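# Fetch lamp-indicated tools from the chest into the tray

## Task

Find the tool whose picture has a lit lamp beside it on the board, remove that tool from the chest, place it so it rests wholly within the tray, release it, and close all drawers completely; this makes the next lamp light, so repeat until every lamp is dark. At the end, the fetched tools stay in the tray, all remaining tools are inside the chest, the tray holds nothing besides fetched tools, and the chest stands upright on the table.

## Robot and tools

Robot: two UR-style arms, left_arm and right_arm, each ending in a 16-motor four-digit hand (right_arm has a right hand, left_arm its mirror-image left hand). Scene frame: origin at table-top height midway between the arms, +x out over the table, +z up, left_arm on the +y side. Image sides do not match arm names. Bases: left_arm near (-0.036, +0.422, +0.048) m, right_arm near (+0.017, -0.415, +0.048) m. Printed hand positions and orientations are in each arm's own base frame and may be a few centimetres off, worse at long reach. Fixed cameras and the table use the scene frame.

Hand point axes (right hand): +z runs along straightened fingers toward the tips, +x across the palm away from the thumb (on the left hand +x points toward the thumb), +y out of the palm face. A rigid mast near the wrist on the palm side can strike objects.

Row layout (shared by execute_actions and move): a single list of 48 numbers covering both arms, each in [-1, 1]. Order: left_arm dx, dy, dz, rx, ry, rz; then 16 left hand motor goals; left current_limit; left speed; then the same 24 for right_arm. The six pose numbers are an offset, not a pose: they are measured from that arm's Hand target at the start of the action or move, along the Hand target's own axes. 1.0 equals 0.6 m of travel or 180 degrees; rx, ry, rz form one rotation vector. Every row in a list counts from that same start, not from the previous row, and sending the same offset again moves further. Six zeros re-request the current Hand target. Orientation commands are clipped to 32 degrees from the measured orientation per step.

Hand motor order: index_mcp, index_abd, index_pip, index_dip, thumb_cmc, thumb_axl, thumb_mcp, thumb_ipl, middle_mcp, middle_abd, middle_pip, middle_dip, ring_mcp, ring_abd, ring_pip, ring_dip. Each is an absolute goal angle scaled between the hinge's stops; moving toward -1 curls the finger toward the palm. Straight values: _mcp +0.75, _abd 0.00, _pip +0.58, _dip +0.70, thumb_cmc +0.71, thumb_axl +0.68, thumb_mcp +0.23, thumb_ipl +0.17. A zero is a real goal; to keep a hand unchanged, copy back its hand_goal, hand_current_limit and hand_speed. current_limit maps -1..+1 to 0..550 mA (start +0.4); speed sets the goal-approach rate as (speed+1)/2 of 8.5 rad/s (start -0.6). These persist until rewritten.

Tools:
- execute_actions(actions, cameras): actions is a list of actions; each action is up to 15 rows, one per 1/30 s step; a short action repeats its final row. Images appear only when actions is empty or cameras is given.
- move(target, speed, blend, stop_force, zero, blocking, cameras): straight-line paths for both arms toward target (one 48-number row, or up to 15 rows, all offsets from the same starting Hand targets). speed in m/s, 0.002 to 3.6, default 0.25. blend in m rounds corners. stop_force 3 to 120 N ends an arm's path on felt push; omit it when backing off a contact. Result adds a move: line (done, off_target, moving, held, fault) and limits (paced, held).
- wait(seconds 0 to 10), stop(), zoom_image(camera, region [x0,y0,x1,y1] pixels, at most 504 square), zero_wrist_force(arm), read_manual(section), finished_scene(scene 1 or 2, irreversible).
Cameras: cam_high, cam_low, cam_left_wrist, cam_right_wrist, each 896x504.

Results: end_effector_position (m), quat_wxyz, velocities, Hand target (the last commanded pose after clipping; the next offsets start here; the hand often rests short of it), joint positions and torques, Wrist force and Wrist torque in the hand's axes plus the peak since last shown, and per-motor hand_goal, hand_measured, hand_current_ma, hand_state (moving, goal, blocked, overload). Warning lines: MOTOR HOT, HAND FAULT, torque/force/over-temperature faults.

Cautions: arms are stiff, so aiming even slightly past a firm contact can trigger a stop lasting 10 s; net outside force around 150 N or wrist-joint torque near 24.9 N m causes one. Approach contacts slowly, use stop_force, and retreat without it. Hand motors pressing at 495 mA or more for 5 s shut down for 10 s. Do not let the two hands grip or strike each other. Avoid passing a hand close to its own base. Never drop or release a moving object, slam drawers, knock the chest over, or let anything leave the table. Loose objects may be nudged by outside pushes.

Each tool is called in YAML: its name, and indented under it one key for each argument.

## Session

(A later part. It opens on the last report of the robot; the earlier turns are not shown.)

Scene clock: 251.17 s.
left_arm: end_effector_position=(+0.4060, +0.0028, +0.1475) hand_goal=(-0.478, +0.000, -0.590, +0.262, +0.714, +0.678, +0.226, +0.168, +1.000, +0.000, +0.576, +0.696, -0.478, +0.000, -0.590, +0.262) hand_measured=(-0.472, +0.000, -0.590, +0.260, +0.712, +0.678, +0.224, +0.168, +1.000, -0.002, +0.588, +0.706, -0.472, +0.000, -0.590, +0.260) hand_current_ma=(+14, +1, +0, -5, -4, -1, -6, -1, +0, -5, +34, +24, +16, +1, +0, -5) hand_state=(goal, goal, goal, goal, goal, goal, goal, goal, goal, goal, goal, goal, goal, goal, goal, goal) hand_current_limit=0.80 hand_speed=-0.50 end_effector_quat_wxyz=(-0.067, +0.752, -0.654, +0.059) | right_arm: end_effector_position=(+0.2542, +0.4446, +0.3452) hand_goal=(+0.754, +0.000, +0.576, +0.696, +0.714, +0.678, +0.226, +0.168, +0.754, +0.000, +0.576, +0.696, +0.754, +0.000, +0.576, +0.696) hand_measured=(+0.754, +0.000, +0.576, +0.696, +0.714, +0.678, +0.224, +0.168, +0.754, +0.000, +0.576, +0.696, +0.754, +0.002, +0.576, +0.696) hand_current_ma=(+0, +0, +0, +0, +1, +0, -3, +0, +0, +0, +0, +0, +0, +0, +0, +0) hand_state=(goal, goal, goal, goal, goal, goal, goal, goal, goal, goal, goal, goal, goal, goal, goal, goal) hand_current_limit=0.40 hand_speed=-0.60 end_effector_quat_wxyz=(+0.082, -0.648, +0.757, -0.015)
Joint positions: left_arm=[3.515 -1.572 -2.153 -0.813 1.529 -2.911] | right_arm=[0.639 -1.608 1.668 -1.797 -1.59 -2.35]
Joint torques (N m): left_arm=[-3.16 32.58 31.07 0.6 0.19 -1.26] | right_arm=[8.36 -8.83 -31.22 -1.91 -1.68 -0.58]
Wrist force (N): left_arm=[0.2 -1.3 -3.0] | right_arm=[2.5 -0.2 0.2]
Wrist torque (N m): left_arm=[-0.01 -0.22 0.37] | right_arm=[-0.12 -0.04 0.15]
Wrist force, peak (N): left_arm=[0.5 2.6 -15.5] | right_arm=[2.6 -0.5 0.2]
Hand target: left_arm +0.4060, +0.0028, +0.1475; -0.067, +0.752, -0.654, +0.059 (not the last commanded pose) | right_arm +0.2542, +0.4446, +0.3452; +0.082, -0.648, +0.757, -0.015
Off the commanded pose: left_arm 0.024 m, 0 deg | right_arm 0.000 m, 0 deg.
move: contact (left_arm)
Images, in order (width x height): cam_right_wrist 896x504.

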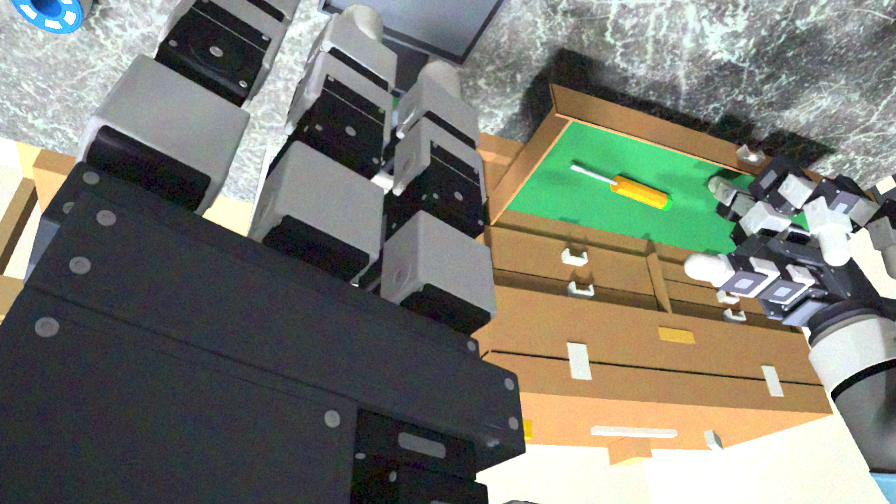

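move:
  target:
    - [0,-0.0261,-0.1478,0,0,0,-0.479,0,-0.591,0.261,0.714,0.678,0.226,0.168,1,0,0.576,0.696,-0.479,0,-0.591,0.261,0.8,-0.5,0,0,0,0,0,0,0.754,0,0.576,0.696,0.714,0.678,0.226,0.168,0.754,0,0.576,0.696,0.754,0,0.576,0.696,0.4,-0.6]
    - [0.1267,-0.0146,-0.0482,0,0,0,-0.479,0,-0.591,0.261,0.714,0.678,0.226,0.168,1,0,1,1,-0.479,0,-0.591,0.261,0.8,-0.5,0,0,0,0,0,0,0.754,0,0.576,0.696,0.714,0.678,0.226,0.168,0.754,0,0.576,0.696,0.754,0,0.576,0.696,0.4,-0.6]
  speed: 0.2

move:
  target: [0,0.016,0.0903,0,0,0,-0.479,0,-0.591,0.261,0.714,0.678,0.226,0.168,1,0,1,1,-0.479,0,-0.591,0.261,0.8,-0.5,0,0,0,0,0,0,0.754,0,0.576,0.696,0.714,0.678,0.226,0.168,0.754,0,0.576,0.696,0.754,0,0.576,0.696,0.4,-0.6]
  speed: 0.02
  stop_force: 4
  cameras: ["cam_right_wrist"]

zoom_image:
  camera: "cam_right_wrist"
  region: [560, 130, 760, 230]

Scene clock: 256.87 s.
left_arm: end_effector_position=(+0.4199, -0.0719, +0.1776) hand_goal=(-0.478, +0.000, -0.590, +0.262, +0.714, +0.678, +0.226, +0.168, +1.000, +0.000, +1.000, +1.000, -0.478, +0.000, -0.590, +0.262) hand_measured=(-0.472, +0.000, -0.590, +0.260, +0.712, +0.678, +0.224, +0.168, +0.996, -0.002, +0.994, +0.996, -0.472, +0.000, -0.590, +0.260) hand_current_ma=(+15, +1, +0, -5, -4, -1, -7, -1, -9, -5, -15, -8, +16, +1, +0, -5) hand_state=(goal, goal, goal, goal, goal, goal, goal, goal, goal, goal, goal, goal, goal, goal, goal, goal) hand_current_limit=0.80 hand_speed=-0.50 end_effector_quat_wxyz=(-0.067, +0.752, -0.654, +0.059) | right_arm: end_effector_position=(+0.2542, +0.4446, +0.3452) hand_goal=(+0.754, +0.000, +0.576, +0.696, +0.714, +0.678, +0.226, +0.168, +0.754, +0.000, +0.576, +0.696, +0.754, +0.000, +0.576, +0.696) hand_measured=(+0.754, +0.000, +0.576, +0.696, +0.714, +0.678, +0.224, +0.168, +0.754, +0.000, +0.576, +0.696, +0.754, +0.002, +0.576, +0.696) hand_current_ma=(+0, +0, +0, +0, +1, +0, -3, +0, +0, +0, +0, +0, +0, +0, +0, +0) hand_state=(goal, goal, goal, goal, goal, goal, goal, goal, goal, goal, goal, goal, goal, goal, goal, goal) hand_current_limit=0.40 hand_speed=-0.60 end_effector_quat_wxyz=(+0.082, -0.648, +0.757, -0.015)
Joint positions: left_arm=[3.341 -1.567 -2.07 -0.897 1.56 -3.083] | right_arm=[0.639 -1.608 1.668 -1.797 -1.59 -2.35]
Joint torques (N m): left_arm=[-7.93 8.91 8.95 4.12 1.39 -1.49] | right_arm=[8.27 -8.97 -31 -2.13 -1.52 -0.65]
Wrist force (N): left_arm=[0.6 -0.5 -2.1] | right_arm=[2.3 -0.2 0.5]
Wrist torque (N m): left_arm=[-0.11 -0.24 0.39] | right_arm=[-0.15 -0.02 0.13]
Wrist force, peak (N): left_arm=[0.5 -1.0 -3.4] | right_arm=[2.7 -0.5 0.2]
Hand target: left_arm +0.4199, -0.0719, +0.1776; -0.067, +0.752, -0.654, +0.059 | right_arm +0.2542, +0.4446, +0.3452; +0.082, -0.648, +0.757, -0.015
Off the commanded pose: left_arm 0.000 m, 0 deg | right_arm 0.000 m, 0 deg.
move: done

Scene clock: 260.60 s.
left_arm: end_effector_position=(+0.4201, -0.0719, +0.1272) hand_goal=(-0.478, +0.000, -0.590, +0.262, +0.714, +0.678, +0.226, +0.168, +1.000, +0.000, +1.000, +1.000, -0.478, +0.000, -0.590, +0.262) hand_measured=(-0.472, +0.000, -0.590, +0.260, +0.712, +0.678, +0.224, +0.168, +1.000, -0.002, +1.000, +1.000, -0.472, +0.000, -0.590, +0.260) hand_current_ma=(+15, +1, +0, -5, -4, -1, -7, -1, +1, -3, +1, +0, +16, +1, +0, -5) hand_state=(goal, goal, goal, goal, goal, goal, goal, goal, goal, goal, goal, goal, goal, goal, goal, goal) hand_current_limit=0.80 hand_speed=-0.50 end_effector_quat_wxyz=(-0.067, +0.752, -0.654, +0.059) | right_arm: end_effector_position=(+0.2542, +0.4446, +0.3452) hand_goal=(+0.754, +0.000, +0.576, +0.696, +0.714, +0.678, +0.226, +0.168, +0.754, +0.000, +0.576, +0.696, +0.754, +0.000, +0.576, +0.696) hand_measured=(+0.754, +0.000, +0.576, +0.696, +0.714, +0.678, +0.224, +0.168, +0.754, +0.000, +0.576, +0.696, +0.754, +0.002, +0.576, +0.696) hand_current_ma=(+0, +0, +0, +0, +1, +0, -3, +0, +0, +0, +0, +0, +0, +0, +0, +0) hand_state=(goal, goal, goal, goal, goal, goal, goal, goal, goal, goal, goal, goal, goal, goal, goal, goal) hand_current_limit=0.40 hand_speed=-0.60 end_effector_quat_wxyz=(+0.082, -0.648, +0.757, -0.015)
Joint positions: left_arm=[3.34 -1.642 -2.145 -0.747 1.56 -3.083] | right_arm=[0.639 -1.608 1.668 -1.797 -1.59 -2.35]
Joint torques (N m): left_arm=[-4.04 33.48 28.51 0.26 1.08 -1.29] | right_arm=[8.56 -8.84 -31.43 -2.16 -1.51 -0.53]
Wrist force (N): left_arm=[0.5 -0.3 -6.5] | right_arm=[2.4 -0.5 0.4]
Wrist torque (N m): left_arm=[0.53 -0.33 0.37] | right_arm=[-0.17 -0.03 0.14]
Wrist force, peak (N): left_arm=[0.6 -0.4 -9.6] | right_arm=[2.7 -0.5 0.2]
Hand target: left_arm +0.4201, -0.0719, +0.1272; -0.067, +0.752, -0.654, +0.059 (not the last commanded pose) | right_arm +0.2542, +0.4446, +0.3452; +0.082, -0.648, +0.757, -0.015
Off the commanded pose: left_arm 0.005 m, 0 deg | right_arm 0.000 m, 0 deg.
move: contact (left_arm)
Images, in order (width x height): cam_right_wrist 896x504.

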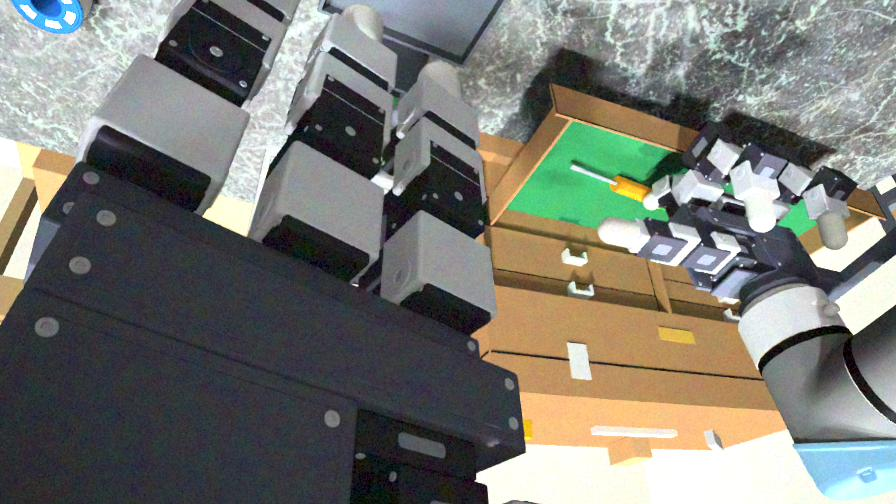

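Scaled by 2.520 from the camera's 896x504 image, which has a finer 1280x720 frame.

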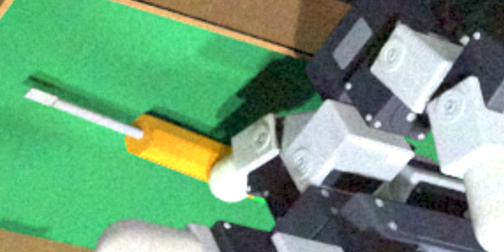

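move:
  target:
    - [0,-0.0035,-0.0197,0,0,0,-0.479,0,-0.591,0.261,0.714,0.678,0.226,0.168,1,0,1,1,-0.479,0,-0.591,0.261,0.8,-0.5,0,0,0,0,0,0,0.754,0,0.576,0.696,0.714,0.678,0.226,0.168,0.754,0,0.576,0.696,0.754,0,0.576,0.696,0.4,-0.6]
    - [0,-0.0462,-0.0122,0,0,0,-0.479,0,-0.591,0.261,0.714,0.678,0.226,0.168,1,0,1,1,-0.479,0,-0.591,0.261,0.8,-0.5,0,0,0,0,0,0,0.754,0,0.576,0.696,0.714,0.678,0.226,0.168,0.754,0,0.576,0.696,0.754,0,0.576,0.696,0.4,-0.6]
  speed: 0.08

move:
  target: [0,0.0116,0.0657,0,0,0,-0.479,0,-0.591,0.261,0.714,0.678,0.226,0.168,1,0,1,1,-0.479,0,-0.591,0.261,0.8,-0.5,0,0,0,0,0,0,0.754,0,0.576,0.696,0.714,0.678,0.226,0.168,0.754,0,0.576,0.696,0.754,0,0.576,0.696,0.4,-0.6]
  speed: 0.02
  stop_force: 4
  cameras: ["cam_right_wrist"]

zoom_image:
  camera: "cam_right_wrist"
  region: [560, 130, 760, 230]

Scene clock: 263.03 s.
left_arm: end_effector_position=(+0.4457, -0.0684, +0.1393) hand_goal=(-0.478, +0.000, -0.590, +0.262, +0.714, +0.678, +0.226, +0.168, +1.000, +0.000, +1.000, +1.000, -0.478, +0.000, -0.590, +0.262) hand_measured=(-0.472, +0.000, -0.590, +0.260, +0.712, +0.678, +0.224, +0.168, +0.996, -0.002, +1.000, +1.000, -0.472, +0.000, -0.590, +0.260) hand_current_ma=(+15, +1, +0, -5, -4, -1, -7, -1, -10, -3, +0, +0, +16, +1, +0, -5) hand_state=(goal, goal, goal, goal, goal, goal, goal, goal, goal, goal, goal, goal, goal, goal, goal, goal) hand_current_limit=0.80 hand_speed=-0.50 end_effector_quat_wxyz=(-0.067, +0.752, -0.654, +0.059) | right_arm: end_effector_position=(+0.2542, +0.4446, +0.3452) hand_goal=(+0.754, +0.000, +0.576, +0.696, +0.714, +0.678, +0.226, +0.168, +0.754, +0.000, +0.576, +0.696, +0.754, +0.000, +0.576, +0.696) hand_measured=(+0.754, +0.000, +0.576, +0.696, +0.714, +0.678, +0.224, +0.168, +0.754, +0.000, +0.576, +0.696, +0.754, +0.002, +0.576, +0.696) hand_current_ma=(+0, +0, +0, +0, +1, +0, -3, +0, +0, +0, +0, +0, +0, +0, +0, +0) hand_state=(goal, goal, goal, goal, goal, goal, goal, goal, goal, goal, goal, goal, goal, goal, goal, goal) hand_current_limit=0.40 hand_speed=-0.60 end_effector_quat_wxyz=(+0.082, -0.648, +0.757, -0.015)
Joint positions: left_arm=[3.337 -1.681 -2.063 -0.79 1.56 -3.086] | right_arm=[0.639 -1.608 1.668 -1.797 -1.59 -2.35]
Joint torques (N m): left_arm=[-6.07 12.3 31.76 0.72 1.38 -1.59] | right_arm=[8.88 -9.67 -32.12 -2.08 -1.64 -0.5]
Wrist force (N): left_arm=[0.7 -0.6 -2.1] | right_arm=[2.6 -0.3 0.2]
Wrist torque (N m): left_arm=[-0.10 -0.25 0.39] | right_arm=[-0.14 -0.06 0.16]
Wrist force, peak (N): left_arm=[0.7 -0.3 -6.8] | right_arm=[2.8 -0.5 0.1]
Hand target: left_arm +0.4458, -0.0683, +0.1393; -0.067, +0.752, -0.654, +0.059 | right_arm +0.2542, +0.4446, +0.3452; +0.082, -0.648, +0.757, -0.015
Off the commanded pose: left_arm 0.000 m, 0 deg | right_arm 0.000 m, 0 deg.
move: done

Scene clock: 264.90 s.
left_arm: end_effector_position=(+0.4459, -0.0683, +0.1264) hand_goal=(-0.478, +0.000, -0.590, +0.262, +0.714, +0.678, +0.226, +0.168, +1.000, +0.000, +1.000, +1.000, -0.478, +0.000, -0.590, +0.262) hand_measured=(-0.472, +0.000, -0.590, +0.260, +0.712, +0.678, +0.224, +0.168, +1.000, -0.002, +1.000, +1.000, -0.472, +0.000, -0.590, +0.260) hand_current_ma=(+15, +1, +0, -5, -4, -1, -7, -1, +1, -2, +1, +0, +17, +1, +0, -5) hand_state=(goal, goal, goal, goal, goal, goal, goal, goal, goal, goal, goal, goal, goal, goal, goal, goal) hand_current_limit=0.80 hand_speed=-0.50 end_effector_quat_wxyz=(-0.067, +0.752, -0.654, +0.059) | right_arm: end_effector_position=(+0.2542, +0.4446, +0.3452) hand_goal=(+0.754, +0.000, +0.576, +0.696, +0.714, +0.678, +0.226, +0.168, +0.754, +0.000, +0.576, +0.696, +0.754, +0.000, +0.576, +0.696) hand_measured=(+0.754, +0.000, +0.576, +0.696, +0.714, +0.678, +0.224, +0.168, +0.754, +0.000, +0.576, +0.696, +0.754, +0.002, +0.576, +0.696) hand_current_ma=(+0, +0, +0, +0, +1, +0, -3, +0, +0, +0, +0, +0, +0, +0, +0, +0) hand_state=(goal, goal, goal, goal, goal, goal, goal, goal, goal, goal, goal, goal, goal, goal, goal, goal) hand_current_limit=0.40 hand_speed=-0.60 end_effector_quat_wxyz=(+0.082, -0.648, +0.757, -0.015)
Joint positions: left_arm=[3.337 -1.702 -2.08 -0.753 1.56 -3.086] | right_arm=[0.639 -1.608 1.668 -1.797 -1.59 -2.35]
Joint torques (N m): left_arm=[-4.89 35.87 28.14 -0.08 1.26 -1.36] | right_arm=[8.55 -9.33 -31.21 -2.13 -1.52 -0.55]
Wrist force (N): left_arm=[0.5 -2.0 -6.0] | right_arm=[2.5 -0.2 0.2]
Wrist torque (N m): left_arm=[0.51 -0.30 0.41] | right_arm=[-0.13 -0.04 0.15]
Wrist force, peak (N): left_arm=[0.7 -3.0 -8.8] | right_arm=[2.6 -0.7 0.6]
Hand target: left_arm +0.4459, -0.0683, +0.1264; -0.067, +0.752, -0.654, +0.059 (not the last commanded pose) | right_arm +0.2542, +0.4446, +0.3452; +0.082, -0.648, +0.757, -0.015
Off the commanded pose: left_arm 0.027 m, 0 deg | right_arm 0.000 m, 0 deg.
move: contact (left_arm)
Images, in order (width x height): cam_right_wrist 896x504.

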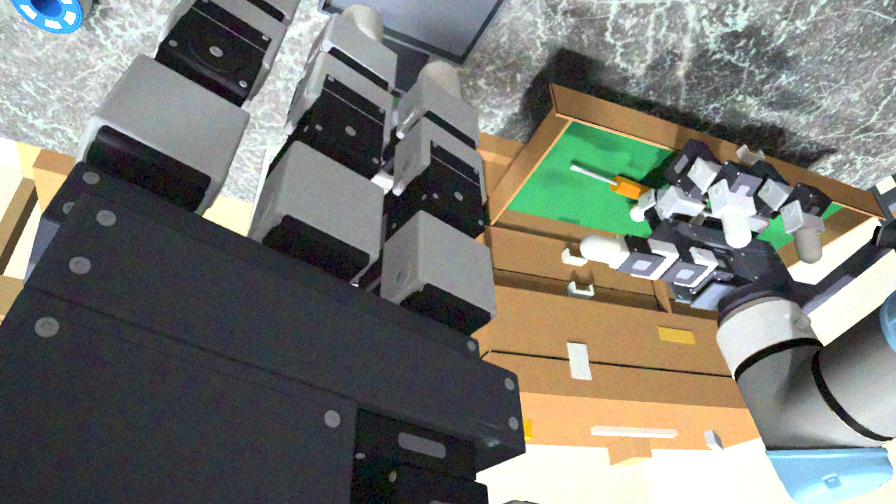

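Scaled by 2.520 from the camera's 896x504 image, which has a finer 1280x720 frame.

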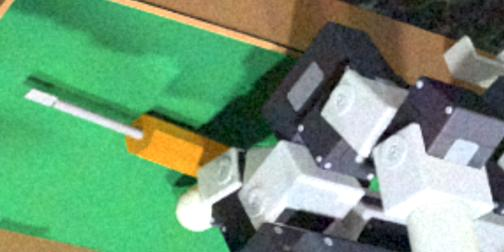

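move:
  target: [0,0.0493,-0.0087,0,0,0,-0.479,0,-0.591,0.261,0.714,0.678,0.226,0.168,1,0,1,1,-0.479,0,-0.591,0.261,0.8,-0.5,0,0,0,0,0,0,0.754,0,0.576,0.696,0.714,0.678,0.226,0.168,0.754,0,0.576,0.696,0.754,0,0.576,0.696,0.4,-0.6]
  speed: 0.03

move:
  target: [0,-0.012,-0.0985,0,0,0,-0.479,0,-0.591,0.261,0.714,0.678,0.226,0.168,1,0,1,1,-0.479,0,-0.591,0.261,0.8,-0.5,0,0,0,0,0,0,0.754,0,0.576,0.696,0.714,0.678,0.226,0.168,0.754,0,0.576,0.696,0.754,0,0.576,0.696,0.4,-0.6]
  speed: 0.15
  cameras: ["cam_right_wrist"]

zoom_image:
  camera: "cam_right_wrist"
  region: [560, 130, 760, 230]

Scene clock: 266.77 s.
left_arm: end_effector_position=(+0.4163, -0.0725, +0.1263) hand_goal=(-0.478, +0.000, -0.590, +0.262, +0.714, +0.678, +0.226, +0.168, +1.000, +0.000, +1.000, +1.000, -0.478, +0.000, -0.590, +0.262) hand_measured=(-0.472, +0.000, -0.590, +0.260, +0.712, +0.678, +0.224, +0.168, +1.002, -0.038, +1.002, +1.002, -0.472, +0.000, -0.590, +0.260) hand_current_ma=(+15, +1, +0, -5, -4, -1, -7, -1, +6, -110, +4, +2, +17, +1, +0, -5) hand_state=(goal, goal, goal, goal, goal, goal, goal, goal, goal, blocked, goal, goal, goal, goal, goal, goal) hand_current_limit=0.80 hand_speed=-0.50 end_effector_quat_wxyz=(-0.067, +0.752, -0.654, +0.059) | right_arm: end_effector_position=(+0.2542, +0.4446, +0.3452) hand_goal=(+0.754, +0.000, +0.576, +0.696, +0.714, +0.678, +0.226, +0.168, +0.754, +0.000, +0.576, +0.696, +0.754, +0.000, +0.576, +0.696) hand_measured=(+0.754, +0.000, +0.576, +0.696, +0.714, +0.678, +0.224, +0.168, +0.754, +0.000, +0.576, +0.696, +0.754, +0.002, +0.576, +0.696) hand_current_ma=(+0, +0, +0, +0, +1, +0, -3, +0, +0, +0, +0, +0, +0, +0, +0, +0) hand_state=(goal, goal, goal, goal, goal, goal, goal, goal, goal, goal, goal, goal, goal, goal, goal, goal) hand_current_limit=0.40 hand_speed=-0.60 end_effector_quat_wxyz=(+0.082, -0.648, +0.757, -0.015)
Joint positions: left_arm=[3.341 -1.635 -2.155 -0.744 1.56 -3.082] | right_arm=[0.639 -1.608 1.668 -1.797 -1.59 -2.35]
Joint torques (N m): left_arm=[6.47 26.62 -1.43 0.4 -2.26 1.35] | right_arm=[8.99 -9.07 -30.6 -2.1 -1.53 -0.68]
Wrist force (N): left_arm=[-1.1 -4.8 -18.2] | right_arm=[2.4 -0.3 0.0]
Wrist torque (N m): left_arm=[2.66 -0.80 0.04] | right_arm=[-0.11 -0.01 0.14]
Wrist force, peak (N): left_arm=[-1.2 -5.6 -22.0] | right_arm=[2.6 -0.7 0.4]
Hand target: left_arm +0.4161, -0.0725, +0.1263; -0.067, +0.752, -0.654, +0.059 | right_arm +0.2542, +0.4446, +0.3452; +0.082, -0.648, +0.757, -0.015
Off the commanded pose: left_arm 0.000 m, 0 deg | right_arm 0.000 m, 0 deg.
move: done

Scene clock: 267.87 s.
left_arm: end_effector_position=(+0.4127, -0.0729, +0.1856) hand_goal=(-0.478, +0.000, -0.590, +0.262, +0.714, +0.678, +0.226, +0.168, +1.000, +0.000, +1.000, +1.000, -0.478, +0.000, -0.590, +0.262) hand_measured=(-0.472, +0.000, -0.590, +0.260, +0.712, +0.678, +0.224, +0.168, +0.996, -0.004, +1.000, +1.000, -0.472, +0.000, -0.590, +0.260) hand_current_ma=(+15, +1, +0, -5, -4, -1, -7, -1, -9, -6, +0, +0, +17, +1, +0, -5) hand_state=(goal, goal, goal, goal, goal, goal, goal, goal, goal, goal, goal, goal, goal, goal, goal, goal) hand_current_limit=0.80 hand_speed=-0.50 end_effector_quat_wxyz=(-0.067, +0.752, -0.654, +0.059) | right_arm: end_effector_position=(+0.2542, +0.4446, +0.3452) hand_goal=(+0.754, +0.000, +0.576, +0.696, +0.714, +0.678, +0.226, +0.168, +0.754, +0.000, +0.576, +0.696, +0.754, +0.000, +0.576, +0.696) hand_measured=(+0.754, +0.000, +0.576, +0.696, +0.714, +0.678, +0.224, +0.168, +0.754, +0.000, +0.576, +0.696, +0.754, +0.002, +0.576, +0.696) hand_current_ma=(+0, +0, +0, +0, +1, +0, -3, +0, +0, +0, +0, +0, +0, +0, +0, +0) hand_state=(goal, goal, goal, goal, goal, goal, goal, goal, goal, goal, goal, goal, goal, goal, goal, goal) hand_current_limit=0.40 hand_speed=-0.60 end_effector_quat_wxyz=(+0.082, -0.648, +0.757, -0.015)
Joint positions: left_arm=[3.342 -1.54 -2.074 -0.921 1.56 -3.082] | right_arm=[0.639 -1.608 1.668 -1.797 -1.59 -2.35]
Joint torques (N m): left_arm=[7.15 34.28 32.05 0.87 -1.14 1.17] | right_arm=[8.2 -9.02 -30.88 -2.1 -1.4 -0.5]
Wrist force (N): left_arm=[0.1 -0.6 -2.3] | right_arm=[2.2 -0.5 0.4]
Wrist torque (N m): left_arm=[-0.10 -0.17 0.15] | right_arm=[-0.18 -0.01 0.13]
Wrist force, peak (N): left_arm=[-1.1 -5.1 -18.2] | right_arm=[2.6 -0.6 0.6]
Hand target: left_arm +0.4127, -0.0729, +0.1857; -0.067, +0.752, -0.654, +0.059 | right_arm +0.2542, +0.4446, +0.3452; +0.082, -0.648, +0.757, -0.015
Off the commanded pose: left_arm 0.000 m, 0 deg | right_arm 0.000 m, 0 deg.
move: done
Images, in order (width x height): cam_right_wrist 896x504.

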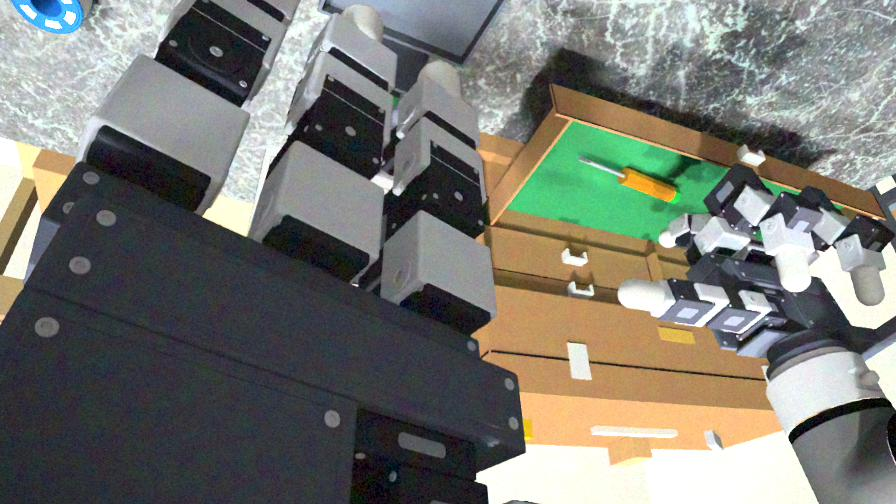

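Scaled by 2.520 from the camera's 896x504 image, which has a finer 1280x720 frame.

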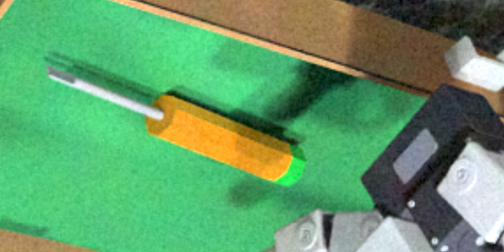

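move:
  target:
    - [0,-0.0276,0.0049,0,0,0,-0.479,0,-0.591,0.261,0.714,0.678,0.226,0.168,1,0,1,1,-0.479,0,-0.591,0.261,0.8,-0.5,0,0,0,0,0,0,0.754,0,0.576,0.696,0.714,0.678,0.226,0.168,0.754,0,0.576,0.696,0.754,0,0.576,0.696,0.4,-0.6]
    - [0,-0.0116,0.0955,0,0,0,-0.479,0,-0.591,0.261,0.714,0.678,0.226,0.168,1,0,1,1,-0.479,0,-0.591,0.261,0.8,-0.5,0,0,0,0,0,0,0.754,0,0.576,0.696,0.714,0.678,0.226,0.168,0.754,0,0.576,0.696,0.754,0,0.576,0.696,0.4,-0.6]
    - [0,0.0488,0.0848,0,0,0,-0.479,0,-0.591,0.261,0.714,0.678,0.226,0.168,1,0,1,1,-0.479,0,-0.591,0.261,0.8,-0.5,0,0,0,0,0,0,0.754,0,0.576,0.696,0.714,0.678,0.226,0.168,0.754,0,0.576,0.696,0.754,0,0.576,0.696,0.4,-0.6]
    - [0,0.0406,-0.0579,0,0,0,-0.479,0,-0.591,0.261,0.714,0.678,0.226,0.168,1,0,1,1,-0.479,0,-0.591,0.261,0.8,-0.5,0,0,0,0,0,0,0.754,0,0.576,0.696,0.714,0.678,0.226,0.168,0.754,0,0.576,0.696,0.754,0,0.576,0.696,0.4,-0.6]
  speed: [0.15, 0.06, 0.03, 0.15]
  cameras: ["cam_right_wrist"]

zoom_image:
  camera: "cam_right_wrist"
  region: [560, 130, 760, 230]

Scene clock: 273.40 s.
left_arm: end_effector_position=(+0.3829, -0.0771, +0.2155) hand_goal=(-0.478, +0.000, -0.590, +0.262, +0.714, +0.678, +0.226, +0.168, +1.000, +0.000, +1.000, +1.000, -0.478, +0.000, -0.590, +0.262) hand_measured=(-0.472, +0.000, -0.590, +0.260, +0.712, +0.678, +0.224, +0.168, +0.996, -0.004, +1.000, +1.000, -0.472, +0.000, -0.590, +0.260) hand_current_ma=(+15, +1, +0, -5, -4, -1, -7, -1, -10, -6, +0, +0, +17, +1, +0, -5) hand_state=(goal, goal, goal, goal, goal, goal, goal, goal, goal, goal, goal, goal, goal, goal, goal, goal) hand_current_limit=0.80 hand_speed=-0.50 end_effector_quat_wxyz=(-0.067, +0.752, -0.654, +0.059) | right_arm: end_effector_position=(+0.2542, +0.4446, +0.3452) hand_goal=(+0.754, +0.000, +0.576, +0.696, +0.714, +0.678, +0.226, +0.168, +0.754, +0.000, +0.576, +0.696, +0.754, +0.000, +0.576, +0.696) hand_measured=(+0.754, +0.000, +0.576, +0.696, +0.714, +0.678, +0.224, +0.168, +0.754, +0.000, +0.576, +0.696, +0.754, +0.002, +0.576, +0.696) hand_current_ma=(+0, +0, +0, +0, +1, +0, -3, +0, +0, +0, +0, +0, +0, +0, +0, +0) hand_state=(goal, goal, goal, goal, goal, goal, goal, goal, goal, goal, goal, goal, goal, goal, goal, goal) hand_current_limit=0.40 hand_speed=-0.60 end_effector_quat_wxyz=(+0.082, -0.648, +0.757, -0.015)
Joint positions: left_arm=[3.346 -1.431 -2.088 -1.015 1.559 -3.077] | right_arm=[0.639 -1.608 1.668 -1.797 -1.59 -2.35]
Joint torques (N m): left_arm=[7.3 28.57 33.31 0.79 -1.9 1.24] | right_arm=[9.78 -9.51 -31.66 -2.09 -1.46 -0.71]
Wrist force (N): left_arm=[0.1 -0.6 -2.3] | right_arm=[2.7 -0.5 0.2]
Wrist torque (N m): left_arm=[-0.10 -0.18 0.16] | right_arm=[-0.16 -0.06 0.16]
Wrist force, peak (N): left_arm=[-0.4 -0.7 -3.4] | right_arm=[2.7 -0.4 0.4]
Hand target: left_arm +0.3829, -0.0771, +0.2156; -0.067, +0.752, -0.654, +0.059 | right_arm +0.2542, +0.4446, +0.3452; +0.082, -0.648, +0.757, -0.015
Off the commanded pose: left_arm 0.000 m, 0 deg | right_arm 0.000 m, 0 deg.
move: done
Images, in order (width x height): cam_right_wrist 896x504.

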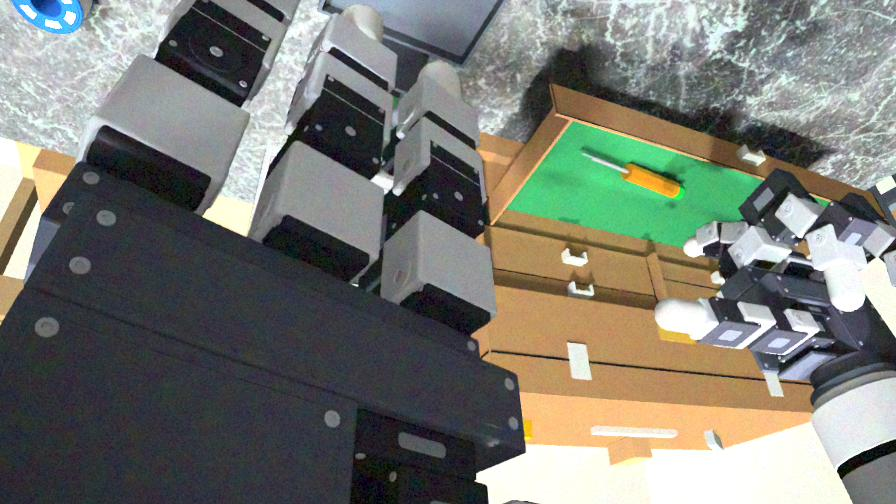

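Scaled by 2.520 from the camera's 896x504 image, which has a finer 1280x720 frame.

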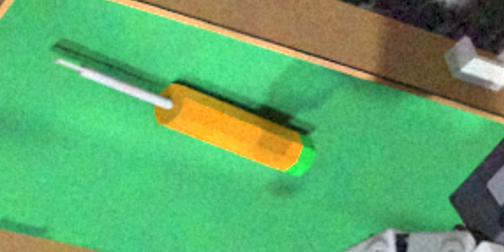

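move:
  target:
    - [0,-0.0465,0.076,0,0,0,-0.479,0,-0.591,0.261,0.714,0.678,0.226,0.168,1,0,1,1,-0.479,0,-0.591,0.261,0.8,-0.5,0,0,0,0,0,0,0.754,0,0.576,0.696,0.714,0.678,0.226,0.168,0.754,0,0.576,0.696,0.754,0,0.576,0.696,0.4,-0.6]
    - [0,-0.0332,0.1515,0,0,0,-0.479,0,-0.591,0.261,0.714,0.678,0.226,0.168,1,0,1,1,-0.479,0,-0.591,0.261,0.8,-0.5,0,0,0,0,0,0,0.754,0,0.576,0.696,0.714,0.678,0.226,0.168,0.754,0,0.576,0.696,0.754,0,0.576,0.696,0.4,-0.6]
    - [0,0.0095,0.1439,0,0,0,-0.479,0,-0.591,0.261,0.714,0.678,0.226,0.168,1,0,1,1,-0.479,0,-0.591,0.261,0.8,-0.5,0,0,0,0,0,0,0.754,0,0.576,0.696,0.714,0.678,0.226,0.168,0.754,0,0.576,0.696,0.754,0,0.576,0.696,0.4,-0.6]
  speed: [0.15, 0.06, 0.03]

move:
  target: [0,0.0821,-0.18,0,0,0,-0.479,0,-0.591,0.261,0.714,0.678,0.226,0.168,1,0,1,1,-0.479,0,-0.591,0.261,0.8,-0.5,0,0,0,0,0,0,0.754,0,0.576,0.696,0.714,0.678,0.226,0.168,0.754,0,0.576,0.696,0.754,0,0.576,0.696,0.4,-0.6]
  speed: 0.15
  cameras: ["cam_right_wrist"]

zoom_image:
  camera: "cam_right_wrist"
  region: [560, 130, 760, 230]

Scene clock: 278.30 s.
left_arm: end_effector_position=(+0.3927, -0.0758, +0.1296) hand_goal=(-0.478, +0.000, -0.590, +0.262, +0.714, +0.678, +0.226, +0.168, +1.000, +0.000, +1.000, +1.000, -0.478, +0.000, -0.590, +0.262) hand_measured=(-0.472, +0.000, -0.590, +0.260, +0.712, +0.678, +0.224, +0.168, +1.000, -0.010, +1.000, +1.000, -0.472, +0.000, -0.590, +0.260) hand_current_ma=(+15, +1, +0, -5, -4, -1, -7, -1, +0, -22, +0, +0, +17, +1, +0, -5) hand_state=(goal, goal, goal, goal, goal, goal, goal, goal, goal, goal, goal, goal, goal, goal, goal, goal) hand_current_limit=0.80 hand_speed=-0.50 end_effector_quat_wxyz=(-0.067, +0.752, -0.654, +0.059) | right_arm: end_effector_position=(+0.2542, +0.4446, +0.3452) hand_goal=(+0.754, +0.000, +0.576, +0.696, +0.714, +0.678, +0.226, +0.168, +0.754, +0.000, +0.576, +0.696, +0.754, +0.000, +0.576, +0.696) hand_measured=(+0.754, +0.000, +0.576, +0.696, +0.714, +0.678, +0.224, +0.168, +0.754, +0.000, +0.576, +0.696, +0.754, +0.002, +0.576, +0.696) hand_current_ma=(+0, +0, +0, +0, +1, +0, -3, +0, +0, +0, +0, +0, +0, +0, +0, +0) hand_state=(goal, goal, goal, goal, goal, goal, goal, goal, goal, goal, goal, goal, goal, goal, goal, goal) hand_current_limit=0.40 hand_speed=-0.60 end_effector_quat_wxyz=(+0.082, -0.648, +0.757, -0.015)
Joint positions: left_arm=[3.344 -1.573 -2.209 -0.752 1.559 -3.079] | right_arm=[0.639 -1.608 1.668 -1.797 -1.59 -2.35]
Joint torques (N m): left_arm=[6.6 31.62 7.03 2.11 -2.11 1.27] | right_arm=[8.85 -8.64 -30.92 -2.2 -1.69 -0.57]
Wrist force (N): left_arm=[-0.7 -1.0 -5.5] | right_arm=[2.1 -0.5 0.2]
Wrist torque (N m): left_arm=[0.45 -0.30 0.05] | right_arm=[-0.16 0.01 0.11]
Wrist force, peak (N): left_arm=[-0.8 -1.0 -5.7] | right_arm=[2.8 -0.2 0.3]
Hand target: left_arm +0.3925, -0.0758, +0.1296; -0.067, +0.752, -0.654, +0.059 | right_arm +0.2542, +0.4446, +0.3452; +0.082, -0.648, +0.757, -0.015
Off the commanded pose: left_arm 0.000 m, 0 deg | right_arm 0.000 m, 0 deg.
move: done

Scene clock: 279.80 s.
left_arm: end_effector_position=(+0.3256, -0.0851, +0.2270) hand_goal=(-0.478, +0.000, -0.590, +0.262, +0.714, +0.678, +0.226, +0.168, +1.000, +0.000, +1.000, +1.000, -0.478, +0.000, -0.590, +0.262) hand_measured=(-0.472, +0.000, -0.590, +0.260, +0.712, +0.678, +0.224, +0.168, +0.996, -0.004, +1.000, +1.000, -0.472, +0.000, -0.590, +0.260) hand_current_ma=(+15, +1, +0, -5, -4, -1, -7, -1, -9, -6, +0, +0, +17, +1, +0, -5) hand_state=(goal, goal, goal, goal, goal, goal, goal, goal, goal, goal, goal, goal, goal, goal, goal, goal) hand_current_limit=0.80 hand_speed=-0.50 end_effector_quat_wxyz=(-0.067, +0.752, -0.654, +0.059) end_effector_velocity=(+0.000, +0.000, +0.001) end_effector_angular_velocity=(+0.003, +0.001, -0.002) | right_arm: end_effector_position=(+0.2542, +0.4446, +0.3452) hand_goal=(+0.754, +0.000, +0.576, +0.696, +0.714, +0.678, +0.226, +0.168, +0.754, +0.000, +0.576, +0.696, +0.754, +0.000, +0.576, +0.696) hand_measured=(+0.754, +0.000, +0.576, +0.696, +0.714, +0.678, +0.224, +0.168, +0.754, +0.000, +0.576, +0.696, +0.754, +0.002, +0.576, +0.696) hand_current_ma=(+0, +0, +0, +0, +1, +0, -3, +0, +0, +0, +0, +0, +0, +0, +0, +0) hand_state=(goal, goal, goal, goal, goal, goal, goal, goal, goal, goal, goal, goal, goal, goal, goal, goal) hand_current_limit=0.40 hand_speed=-0.60 end_effector_quat_wxyz=(+0.082, -0.648, +0.757, -0.015)
Joint positions: left_arm=[3.357 -1.265 -2.181 -1.089 1.557 -3.066] | right_arm=[0.639 -1.608 1.668 -1.797 -1.59 -2.35]
Joint velocities: left_arm=[-0.001 0.001 0.003 -0.005 0.003 0.001] | right_arm=[within noise]
Joint torques (N m): left_arm=[7.42 22.45 33.51 0.65 -1.91 1.13] | right_arm=[9.43 -9.07 -31.45 -2.1 -1.56 -0.6]
Wrist force (N): left_arm=[0.1 -0.5 -2.4] | right_arm=[2.0 -0.6 0.0]
Wrist torque (N m): left_arm=[-0.08 -0.18 0.15] | right_arm=[-0.17 0.03 0.10]
Wrist force, peak (N): left_arm=[-1.0 -1.0 -5.2] | right_arm=[2.6 -0.6 0.2]
Hand target: left_arm +0.3255, -0.0851, +0.2271; -0.067, +0.752, -0.654, +0.059 | right_arm +0.2542, +0.4446, +0.3452; +0.082, -0.648, +0.757, -0.015
Off the commanded pose: left_arm 0.000 m, 0 deg | right_arm 0.000 m, 0 deg.
move: done
Images, in order (width x height): cam_right_wrist 896x504.

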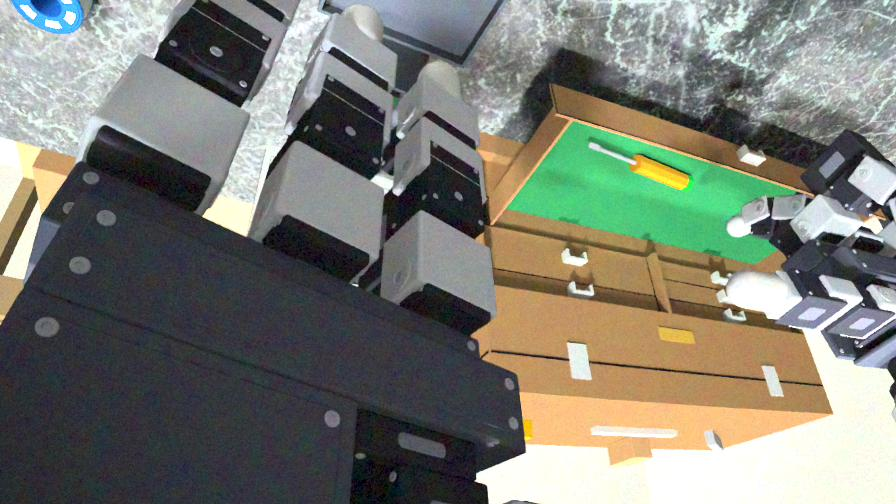

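Scaled by 2.520 from the camera's 896x504 image, which has a finer 1280x720 frame.

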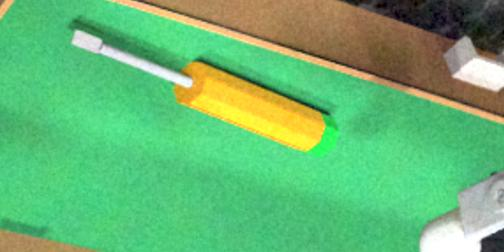

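move:
  target: [-0.0367,-0.2941,0.1484,0.2195,0.0166,0.0293,0.993,0,-0.8175,0.261,-0.657,0.677,-0.138,-0.109,0.993,0,-0.8175,0.261,-0.75,0,-0.328,0.406,0.6,-0.4,0,0,0,0,0,0,0.754,0,0.576,0.696,0.714,0.678,0.226,0.168,0.754,0,0.576,0.696,0.754,0,0.576,0.696,0.4,-0.6]
  speed: 0.25
  cameras: ["cam_right_wrist", "cam_left_wrist"]

Scene clock: 284.03 s.
left_arm: end_effector_position=(+0.5100, -0.0371, +0.1709) hand_goal=(+0.994, +0.000, -0.818, +0.262, -0.656, +0.678, -0.138, -0.108, +0.994, +0.000, -0.818, +0.262, -0.750, +0.000, -0.328, +0.406) hand_measured=(+0.984, +0.000, -0.812, +0.260, -0.654, +0.678, -0.138, -0.106, +0.990, -0.004, -0.814, +0.266, -0.714, +0.006, -0.336, +0.402) hand_current_ma=(-27, +1, +12, -5, +6, -1, -1, +5, -9, -6, +9, +7, +128, +10, -21, -10) hand_state=(goal, goal, goal, goal, goal, goal, goal, goal, goal, goal, goal, goal, blocked, goal, goal, goal) hand_current_limit=0.60 hand_speed=-0.40 end_effector_quat_wxyz=(-0.303, +0.653, -0.630, +0.292) | right_arm: end_effector_position=(+0.2542, +0.4446, +0.3452) hand_goal=(+0.754, +0.000, +0.576, +0.696, +0.714, +0.678, +0.226, +0.168, +0.754, +0.000, +0.576, +0.696, +0.754, +0.000, +0.576, +0.696) hand_measured=(+0.754, +0.000, +0.576, +0.696, +0.714, +0.678, +0.224, +0.168, +0.754, +0.000, +0.576, +0.696, +0.754, +0.002, +0.576, +0.696) hand_current_ma=(+0, +0, +0, +0, +1, +0, -3, +0, +0, +0, +0, +0, +0, +0, +0, +0) hand_state=(goal, goal, goal, goal, goal, goal, goal, goal, goal, goal, goal, goal, goal, goal, goal, goal) hand_current_limit=0.40 hand_speed=-0.60 end_effector_quat_wxyz=(+0.082, -0.648, +0.757, -0.015)
Joint positions: left_arm=[3.443 -1.626 -2.303 0.067 1.369 -2.967] | right_arm=[0.639 -1.608 1.668 -1.797 -1.59 -2.35]
Joint torques (N m): left_arm=[6.82 8.1 5.37 4.34 -2.09 -1.71] | right_arm=[7.68 -9.55 -30.57 -2.3 -1.63 -0.64]
Wrist force (N): left_arm=[-0.1 -1.8 -1.4] | right_arm=[2.5 -0.4 0.2]
Wrist torque (N m): left_arm=[-0.01 -0.10 0.29] | right_arm=[-0.14 -0.03 0.14]
Wrist force, peak (N): left_arm=[-0.4 -0.5 -2.7] | right_arm=[2.7 -0.7 0.0]
Hand target: left_arm +0.5101, -0.0371, +0.1708; -0.303, +0.653, -0.630, +0.292 | right_arm +0.2542, +0.4446, +0.3452; +0.082, -0.648, +0.757, -0.015
Off the commanded pose: left_arm 0.000 m, 0 deg | right_arm 0.000 m, 0 deg.
move: done
Images, in order (width x height): cam_left_wrist 896x504, cam_right_wrist 896x504.

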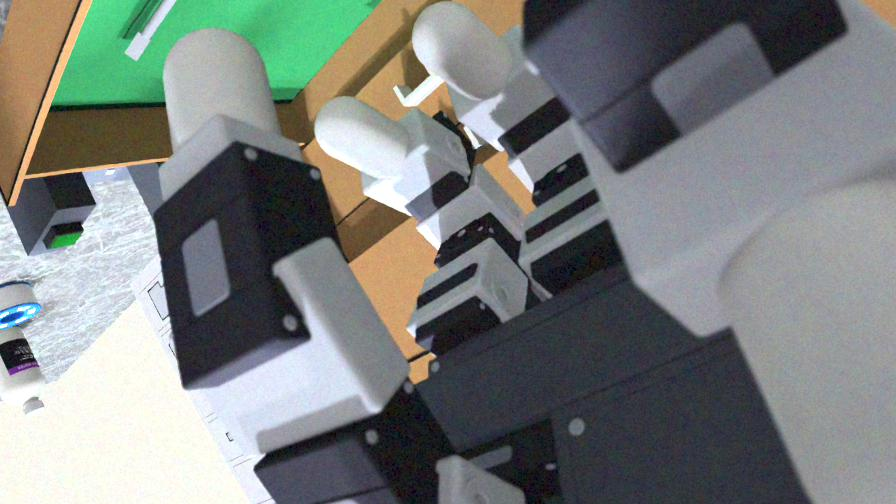

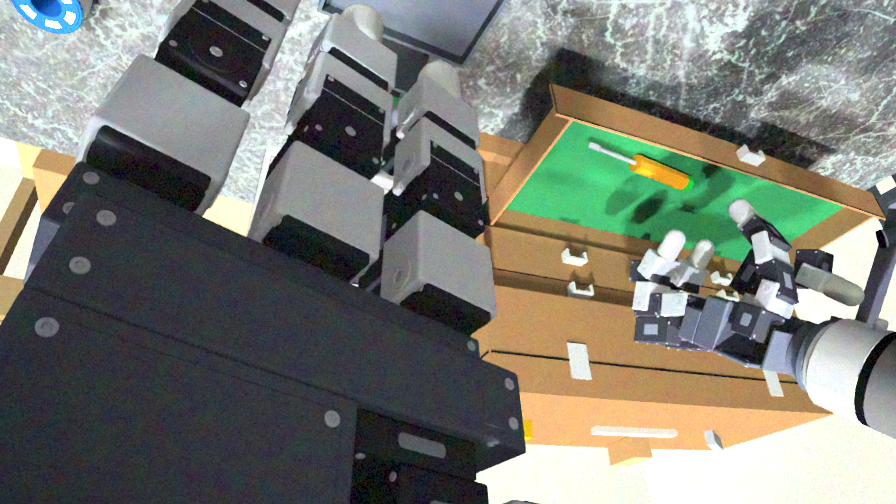

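move:
  target: [-0.0075,0.0165,0.1123,0,0,0,0.993,0,-0.8175,0.261,-0.657,0.677,-0.138,-0.109,0.993,0,-0.8175,0.261,-0.75,0,-0.328,0.406,0.6,-0.4,0,0,0,0,0,0,0.754,0,0.576,0.696,0.714,0.678,0.226,0.168,0.754,0,0.576,0.696,0.754,0,0.576,0.696,0.4,-0.6]
  speed: 0.12
  cameras: ["cam_right_wrist", "cam_left_wrist"]

zoom_image:
  camera: "cam_right_wrist"
  region: [560, 110, 800, 270]

Scene clock: 285.70 s.
left_arm: end_effector_position=(+0.5549, -0.0310, +0.1199) hand_goal=(+0.994, +0.000, -0.818, +0.262, -0.656, +0.678, -0.138, -0.108, +0.994, +0.000, -0.818, +0.262, -0.750, +0.000, -0.328, +0.406) hand_measured=(+0.984, +0.000, -0.814, +0.260, -0.654, +0.678, -0.138, -0.106, +1.002, -0.004, -0.814, +0.266, -0.714, +0.006, -0.336, +0.402) hand_current_ma=(-27, +1, +11, -5, +6, -1, -1, +5, +22, -6, +9, +7, +127, +10, -20, -10) hand_state=(goal, goal, goal, goal, goal, goal, goal, goal, goal, goal, goal, goal, blocked, goal, goal, goal) hand_current_limit=0.60 hand_speed=-0.40 end_effector_quat_wxyz=(-0.303, +0.653, -0.630, +0.292) | right_arm: end_effector_position=(+0.2542, +0.4446, +0.3452) hand_goal=(+0.754, +0.000, +0.576, +0.696, +0.714, +0.678, +0.226, +0.168, +0.754, +0.000, +0.576, +0.696, +0.754, +0.000, +0.576, +0.696) hand_measured=(+0.754, +0.000, +0.576, +0.696, +0.714, +0.678, +0.224, +0.168, +0.754, +0.000, +0.576, +0.696, +0.754, +0.002, +0.576, +0.696) hand_current_ma=(+0, +0, +0, +0, +1, +0, -3, +0, +0, +0, +0, +0, +0, +0, +0, +0) hand_state=(goal, goal, goal, goal, goal, goal, goal, goal, goal, goal, goal, goal, goal, goal, goal, goal) hand_current_limit=0.40 hand_speed=-0.60 end_effector_quat_wxyz=(+0.082, -0.648, +0.757, -0.015)
Joint positions: left_arm=[3.425 -1.839 -2.232 0.212 1.383 -2.979] | right_arm=[0.639 -1.608 1.668 -1.797 -1.59 -2.35]
Joint torques (N m): left_arm=[-0.27 3.04 41.16 3.18 2.02 -1.76] | right_arm=[9.07 -9.19 -31.23 -2.32 -1.5 -0.56]
Wrist force (N): left_arm=[7.5 28.8 -58.9] | right_arm=[2.2 -0.3 0.2]
Wrist torque (N m): left_arm=[7.22 -1.47 0.44] | right_arm=[-0.13 -0.01 0.13]
Wrist force, peak (N): left_arm=[6.1 31.9 -60.9] | right_arm=[2.6 -0.3 0.5]
Hand target: left_arm +0.5550, -0.0310, +0.1198; -0.303, +0.653, -0.630, +0.292 | right_arm +0.2542, +0.4446, +0.3452; +0.082, -0.648, +0.757, -0.015
Off the commanded pose: left_arm 0.000 m, 0 deg | right_arm 0.000 m, 0 deg.
move: done
Images, in order (width x height): cam_left_wrist 896x504, cam_right_wrist 896x504.

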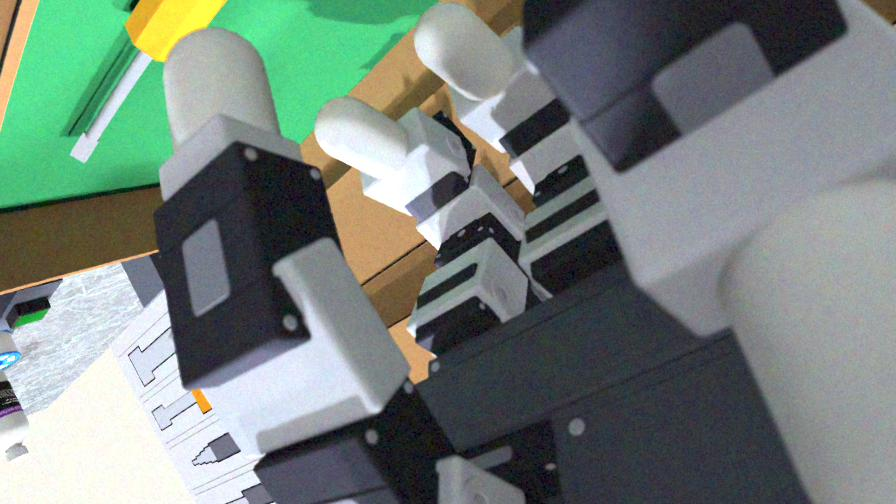

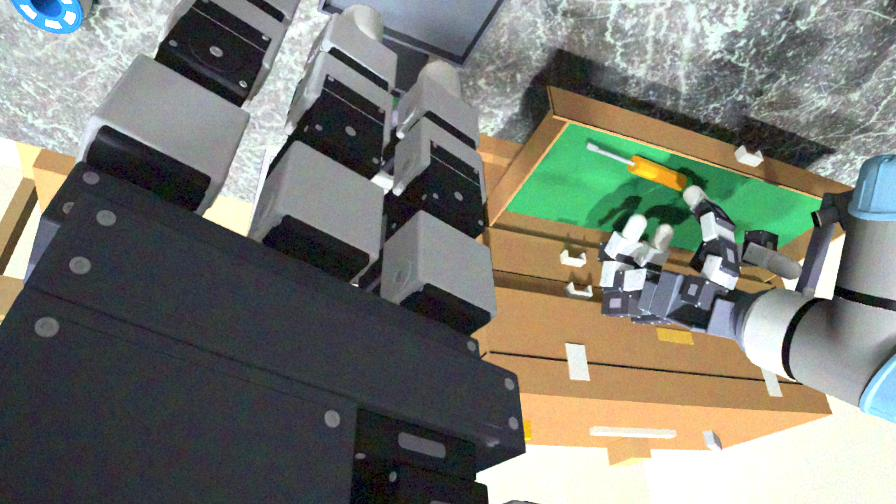

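Scaled by 2.100 from the camera's 896x504 image, which has a finer 1280x720 frame.

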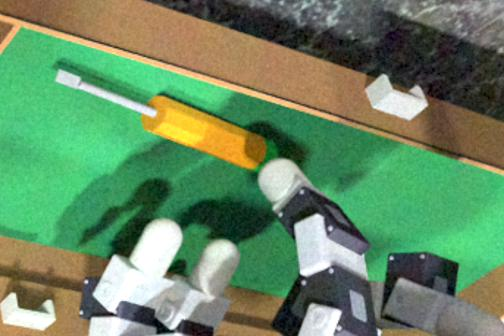

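move:
  target: [0,0.0268,-0.0319,0,0,0,0.993,0,-0.8175,0.261,-0.657,0.677,-0.138,-0.109,0.993,0,-0.8175,0.261,-0.75,0,-0.328,0.406,0.6,-0.4,0,0,0,0,0,0,0.754,0,0.576,0.696,0.714,0.678,0.226,0.168,0.754,0,0.576,0.696,0.754,0,0.576,0.696,0.4,-0.6]
  speed: 0.08
  cameras: ["cam_right_wrist"]

zoom_image:
  camera: "cam_right_wrist"
  region: [540, 110, 840, 350]

Scene clock: 287.10 s.
left_arm: end_effector_position=(+0.5301, -0.0319, +0.1199) hand_goal=(+0.994, +0.000, -0.818, +0.262, -0.656, +0.678, -0.138, -0.108, +0.994, +0.000, -0.818, +0.262, -0.750, +0.000, -0.328, +0.406) hand_measured=(+0.984, +0.000, -0.814, +0.260, -0.654, +0.678, -0.138, -0.106, +0.990, -0.004, -0.814, +0.266, -0.714, +0.006, -0.336, +0.402) hand_current_ma=(-27, +1, +11, -5, +5, -1, -1, +5, -8, -6, +9, +7, +127, +10, -20, -10) hand_state=(goal, goal, goal, goal, goal, goal, goal, goal, goal, goal, goal, goal, blocked, goal, goal, goal) hand_current_limit=0.60 hand_speed=-0.40 end_effector_quat_wxyz=(-0.303, +0.653, -0.630, +0.292) | right_arm: end_effector_position=(+0.2542, +0.4446, +0.3452) hand_goal=(+0.754, +0.000, +0.576, +0.696, +0.714, +0.678, +0.226, +0.168, +0.754, +0.000, +0.576, +0.696, +0.754, +0.000, +0.576, +0.696) hand_measured=(+0.754, +0.000, +0.576, +0.696, +0.714, +0.678, +0.224, +0.168, +0.754, +0.000, +0.576, +0.696, +0.754, +0.002, +0.576, +0.696) hand_current_ma=(+0, +0, +0, +0, +1, +0, -3, +0, +0, +0, +0, +0, +0, +0, +0, +0) hand_state=(goal, goal, goal, goal, goal, goal, goal, goal, goal, goal, goal, goal, goal, goal, goal, goal) hand_current_limit=0.40 hand_speed=-0.60 end_effector_quat_wxyz=(+0.082, -0.648, +0.757, -0.015)
Joint positions: left_arm=[3.44 -1.792 -2.3 0.231 1.371 -2.969] | right_arm=[0.639 -1.608 1.668 -1.797 -1.59 -2.35]
Joint torques (N m): left_arm=[6.44 37.14 3.39 4.3 -1.91 1.31] | right_arm=[8.44 -10.23 -30.86 -2.41 -1.52 -0.88]
Wrist force (N): left_arm=[0.4 -2.6 -1.4] | right_arm=[2.2 -0.6 0.6]
Wrist torque (N m): left_arm=[-0.10 -0.17 0.17] | right_arm=[-0.20 -0.01 0.11]
Wrist force, peak (N): left_arm=[8.2 31.5 -66.7] | right_arm=[2.6 -0.1 0.1]
Hand target: left_arm +0.5300, -0.0319, +0.1199; -0.303, +0.653, -0.630, +0.292 | right_arm +0.2542, +0.4446, +0.3452; +0.082, -0.648, +0.757, -0.015
Off the commanded pose: left_arm 0.000 m, 0 deg | right_arm 0.000 m, 0 deg.
move: done
Images, in order (width x height): cam_right_wrist 896x504.

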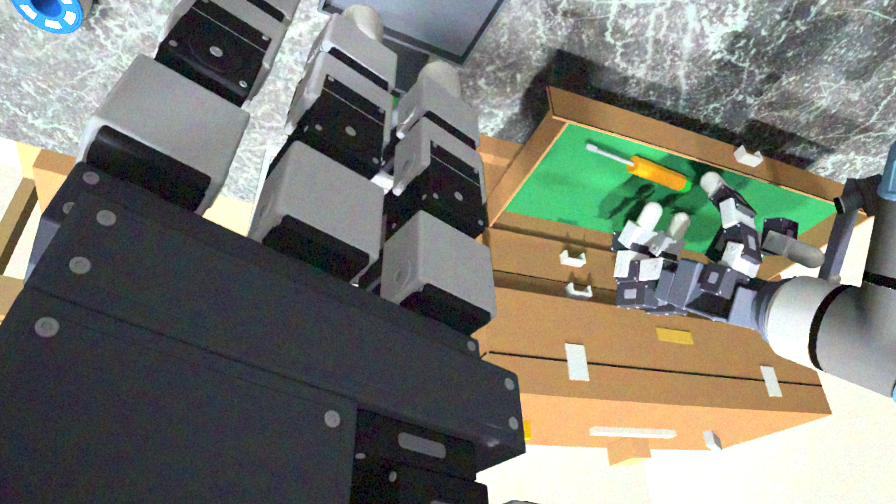

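Scaled by 1.680 from the camera's 896x504 image, which has a finer 1280x720 frame.

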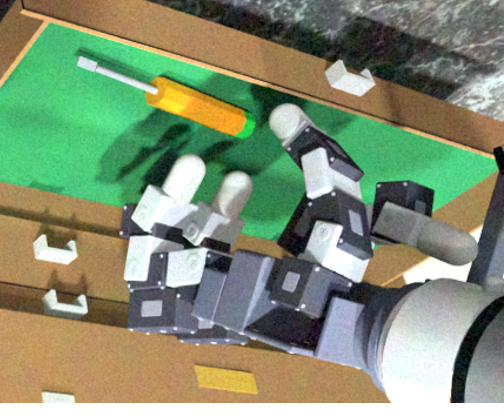

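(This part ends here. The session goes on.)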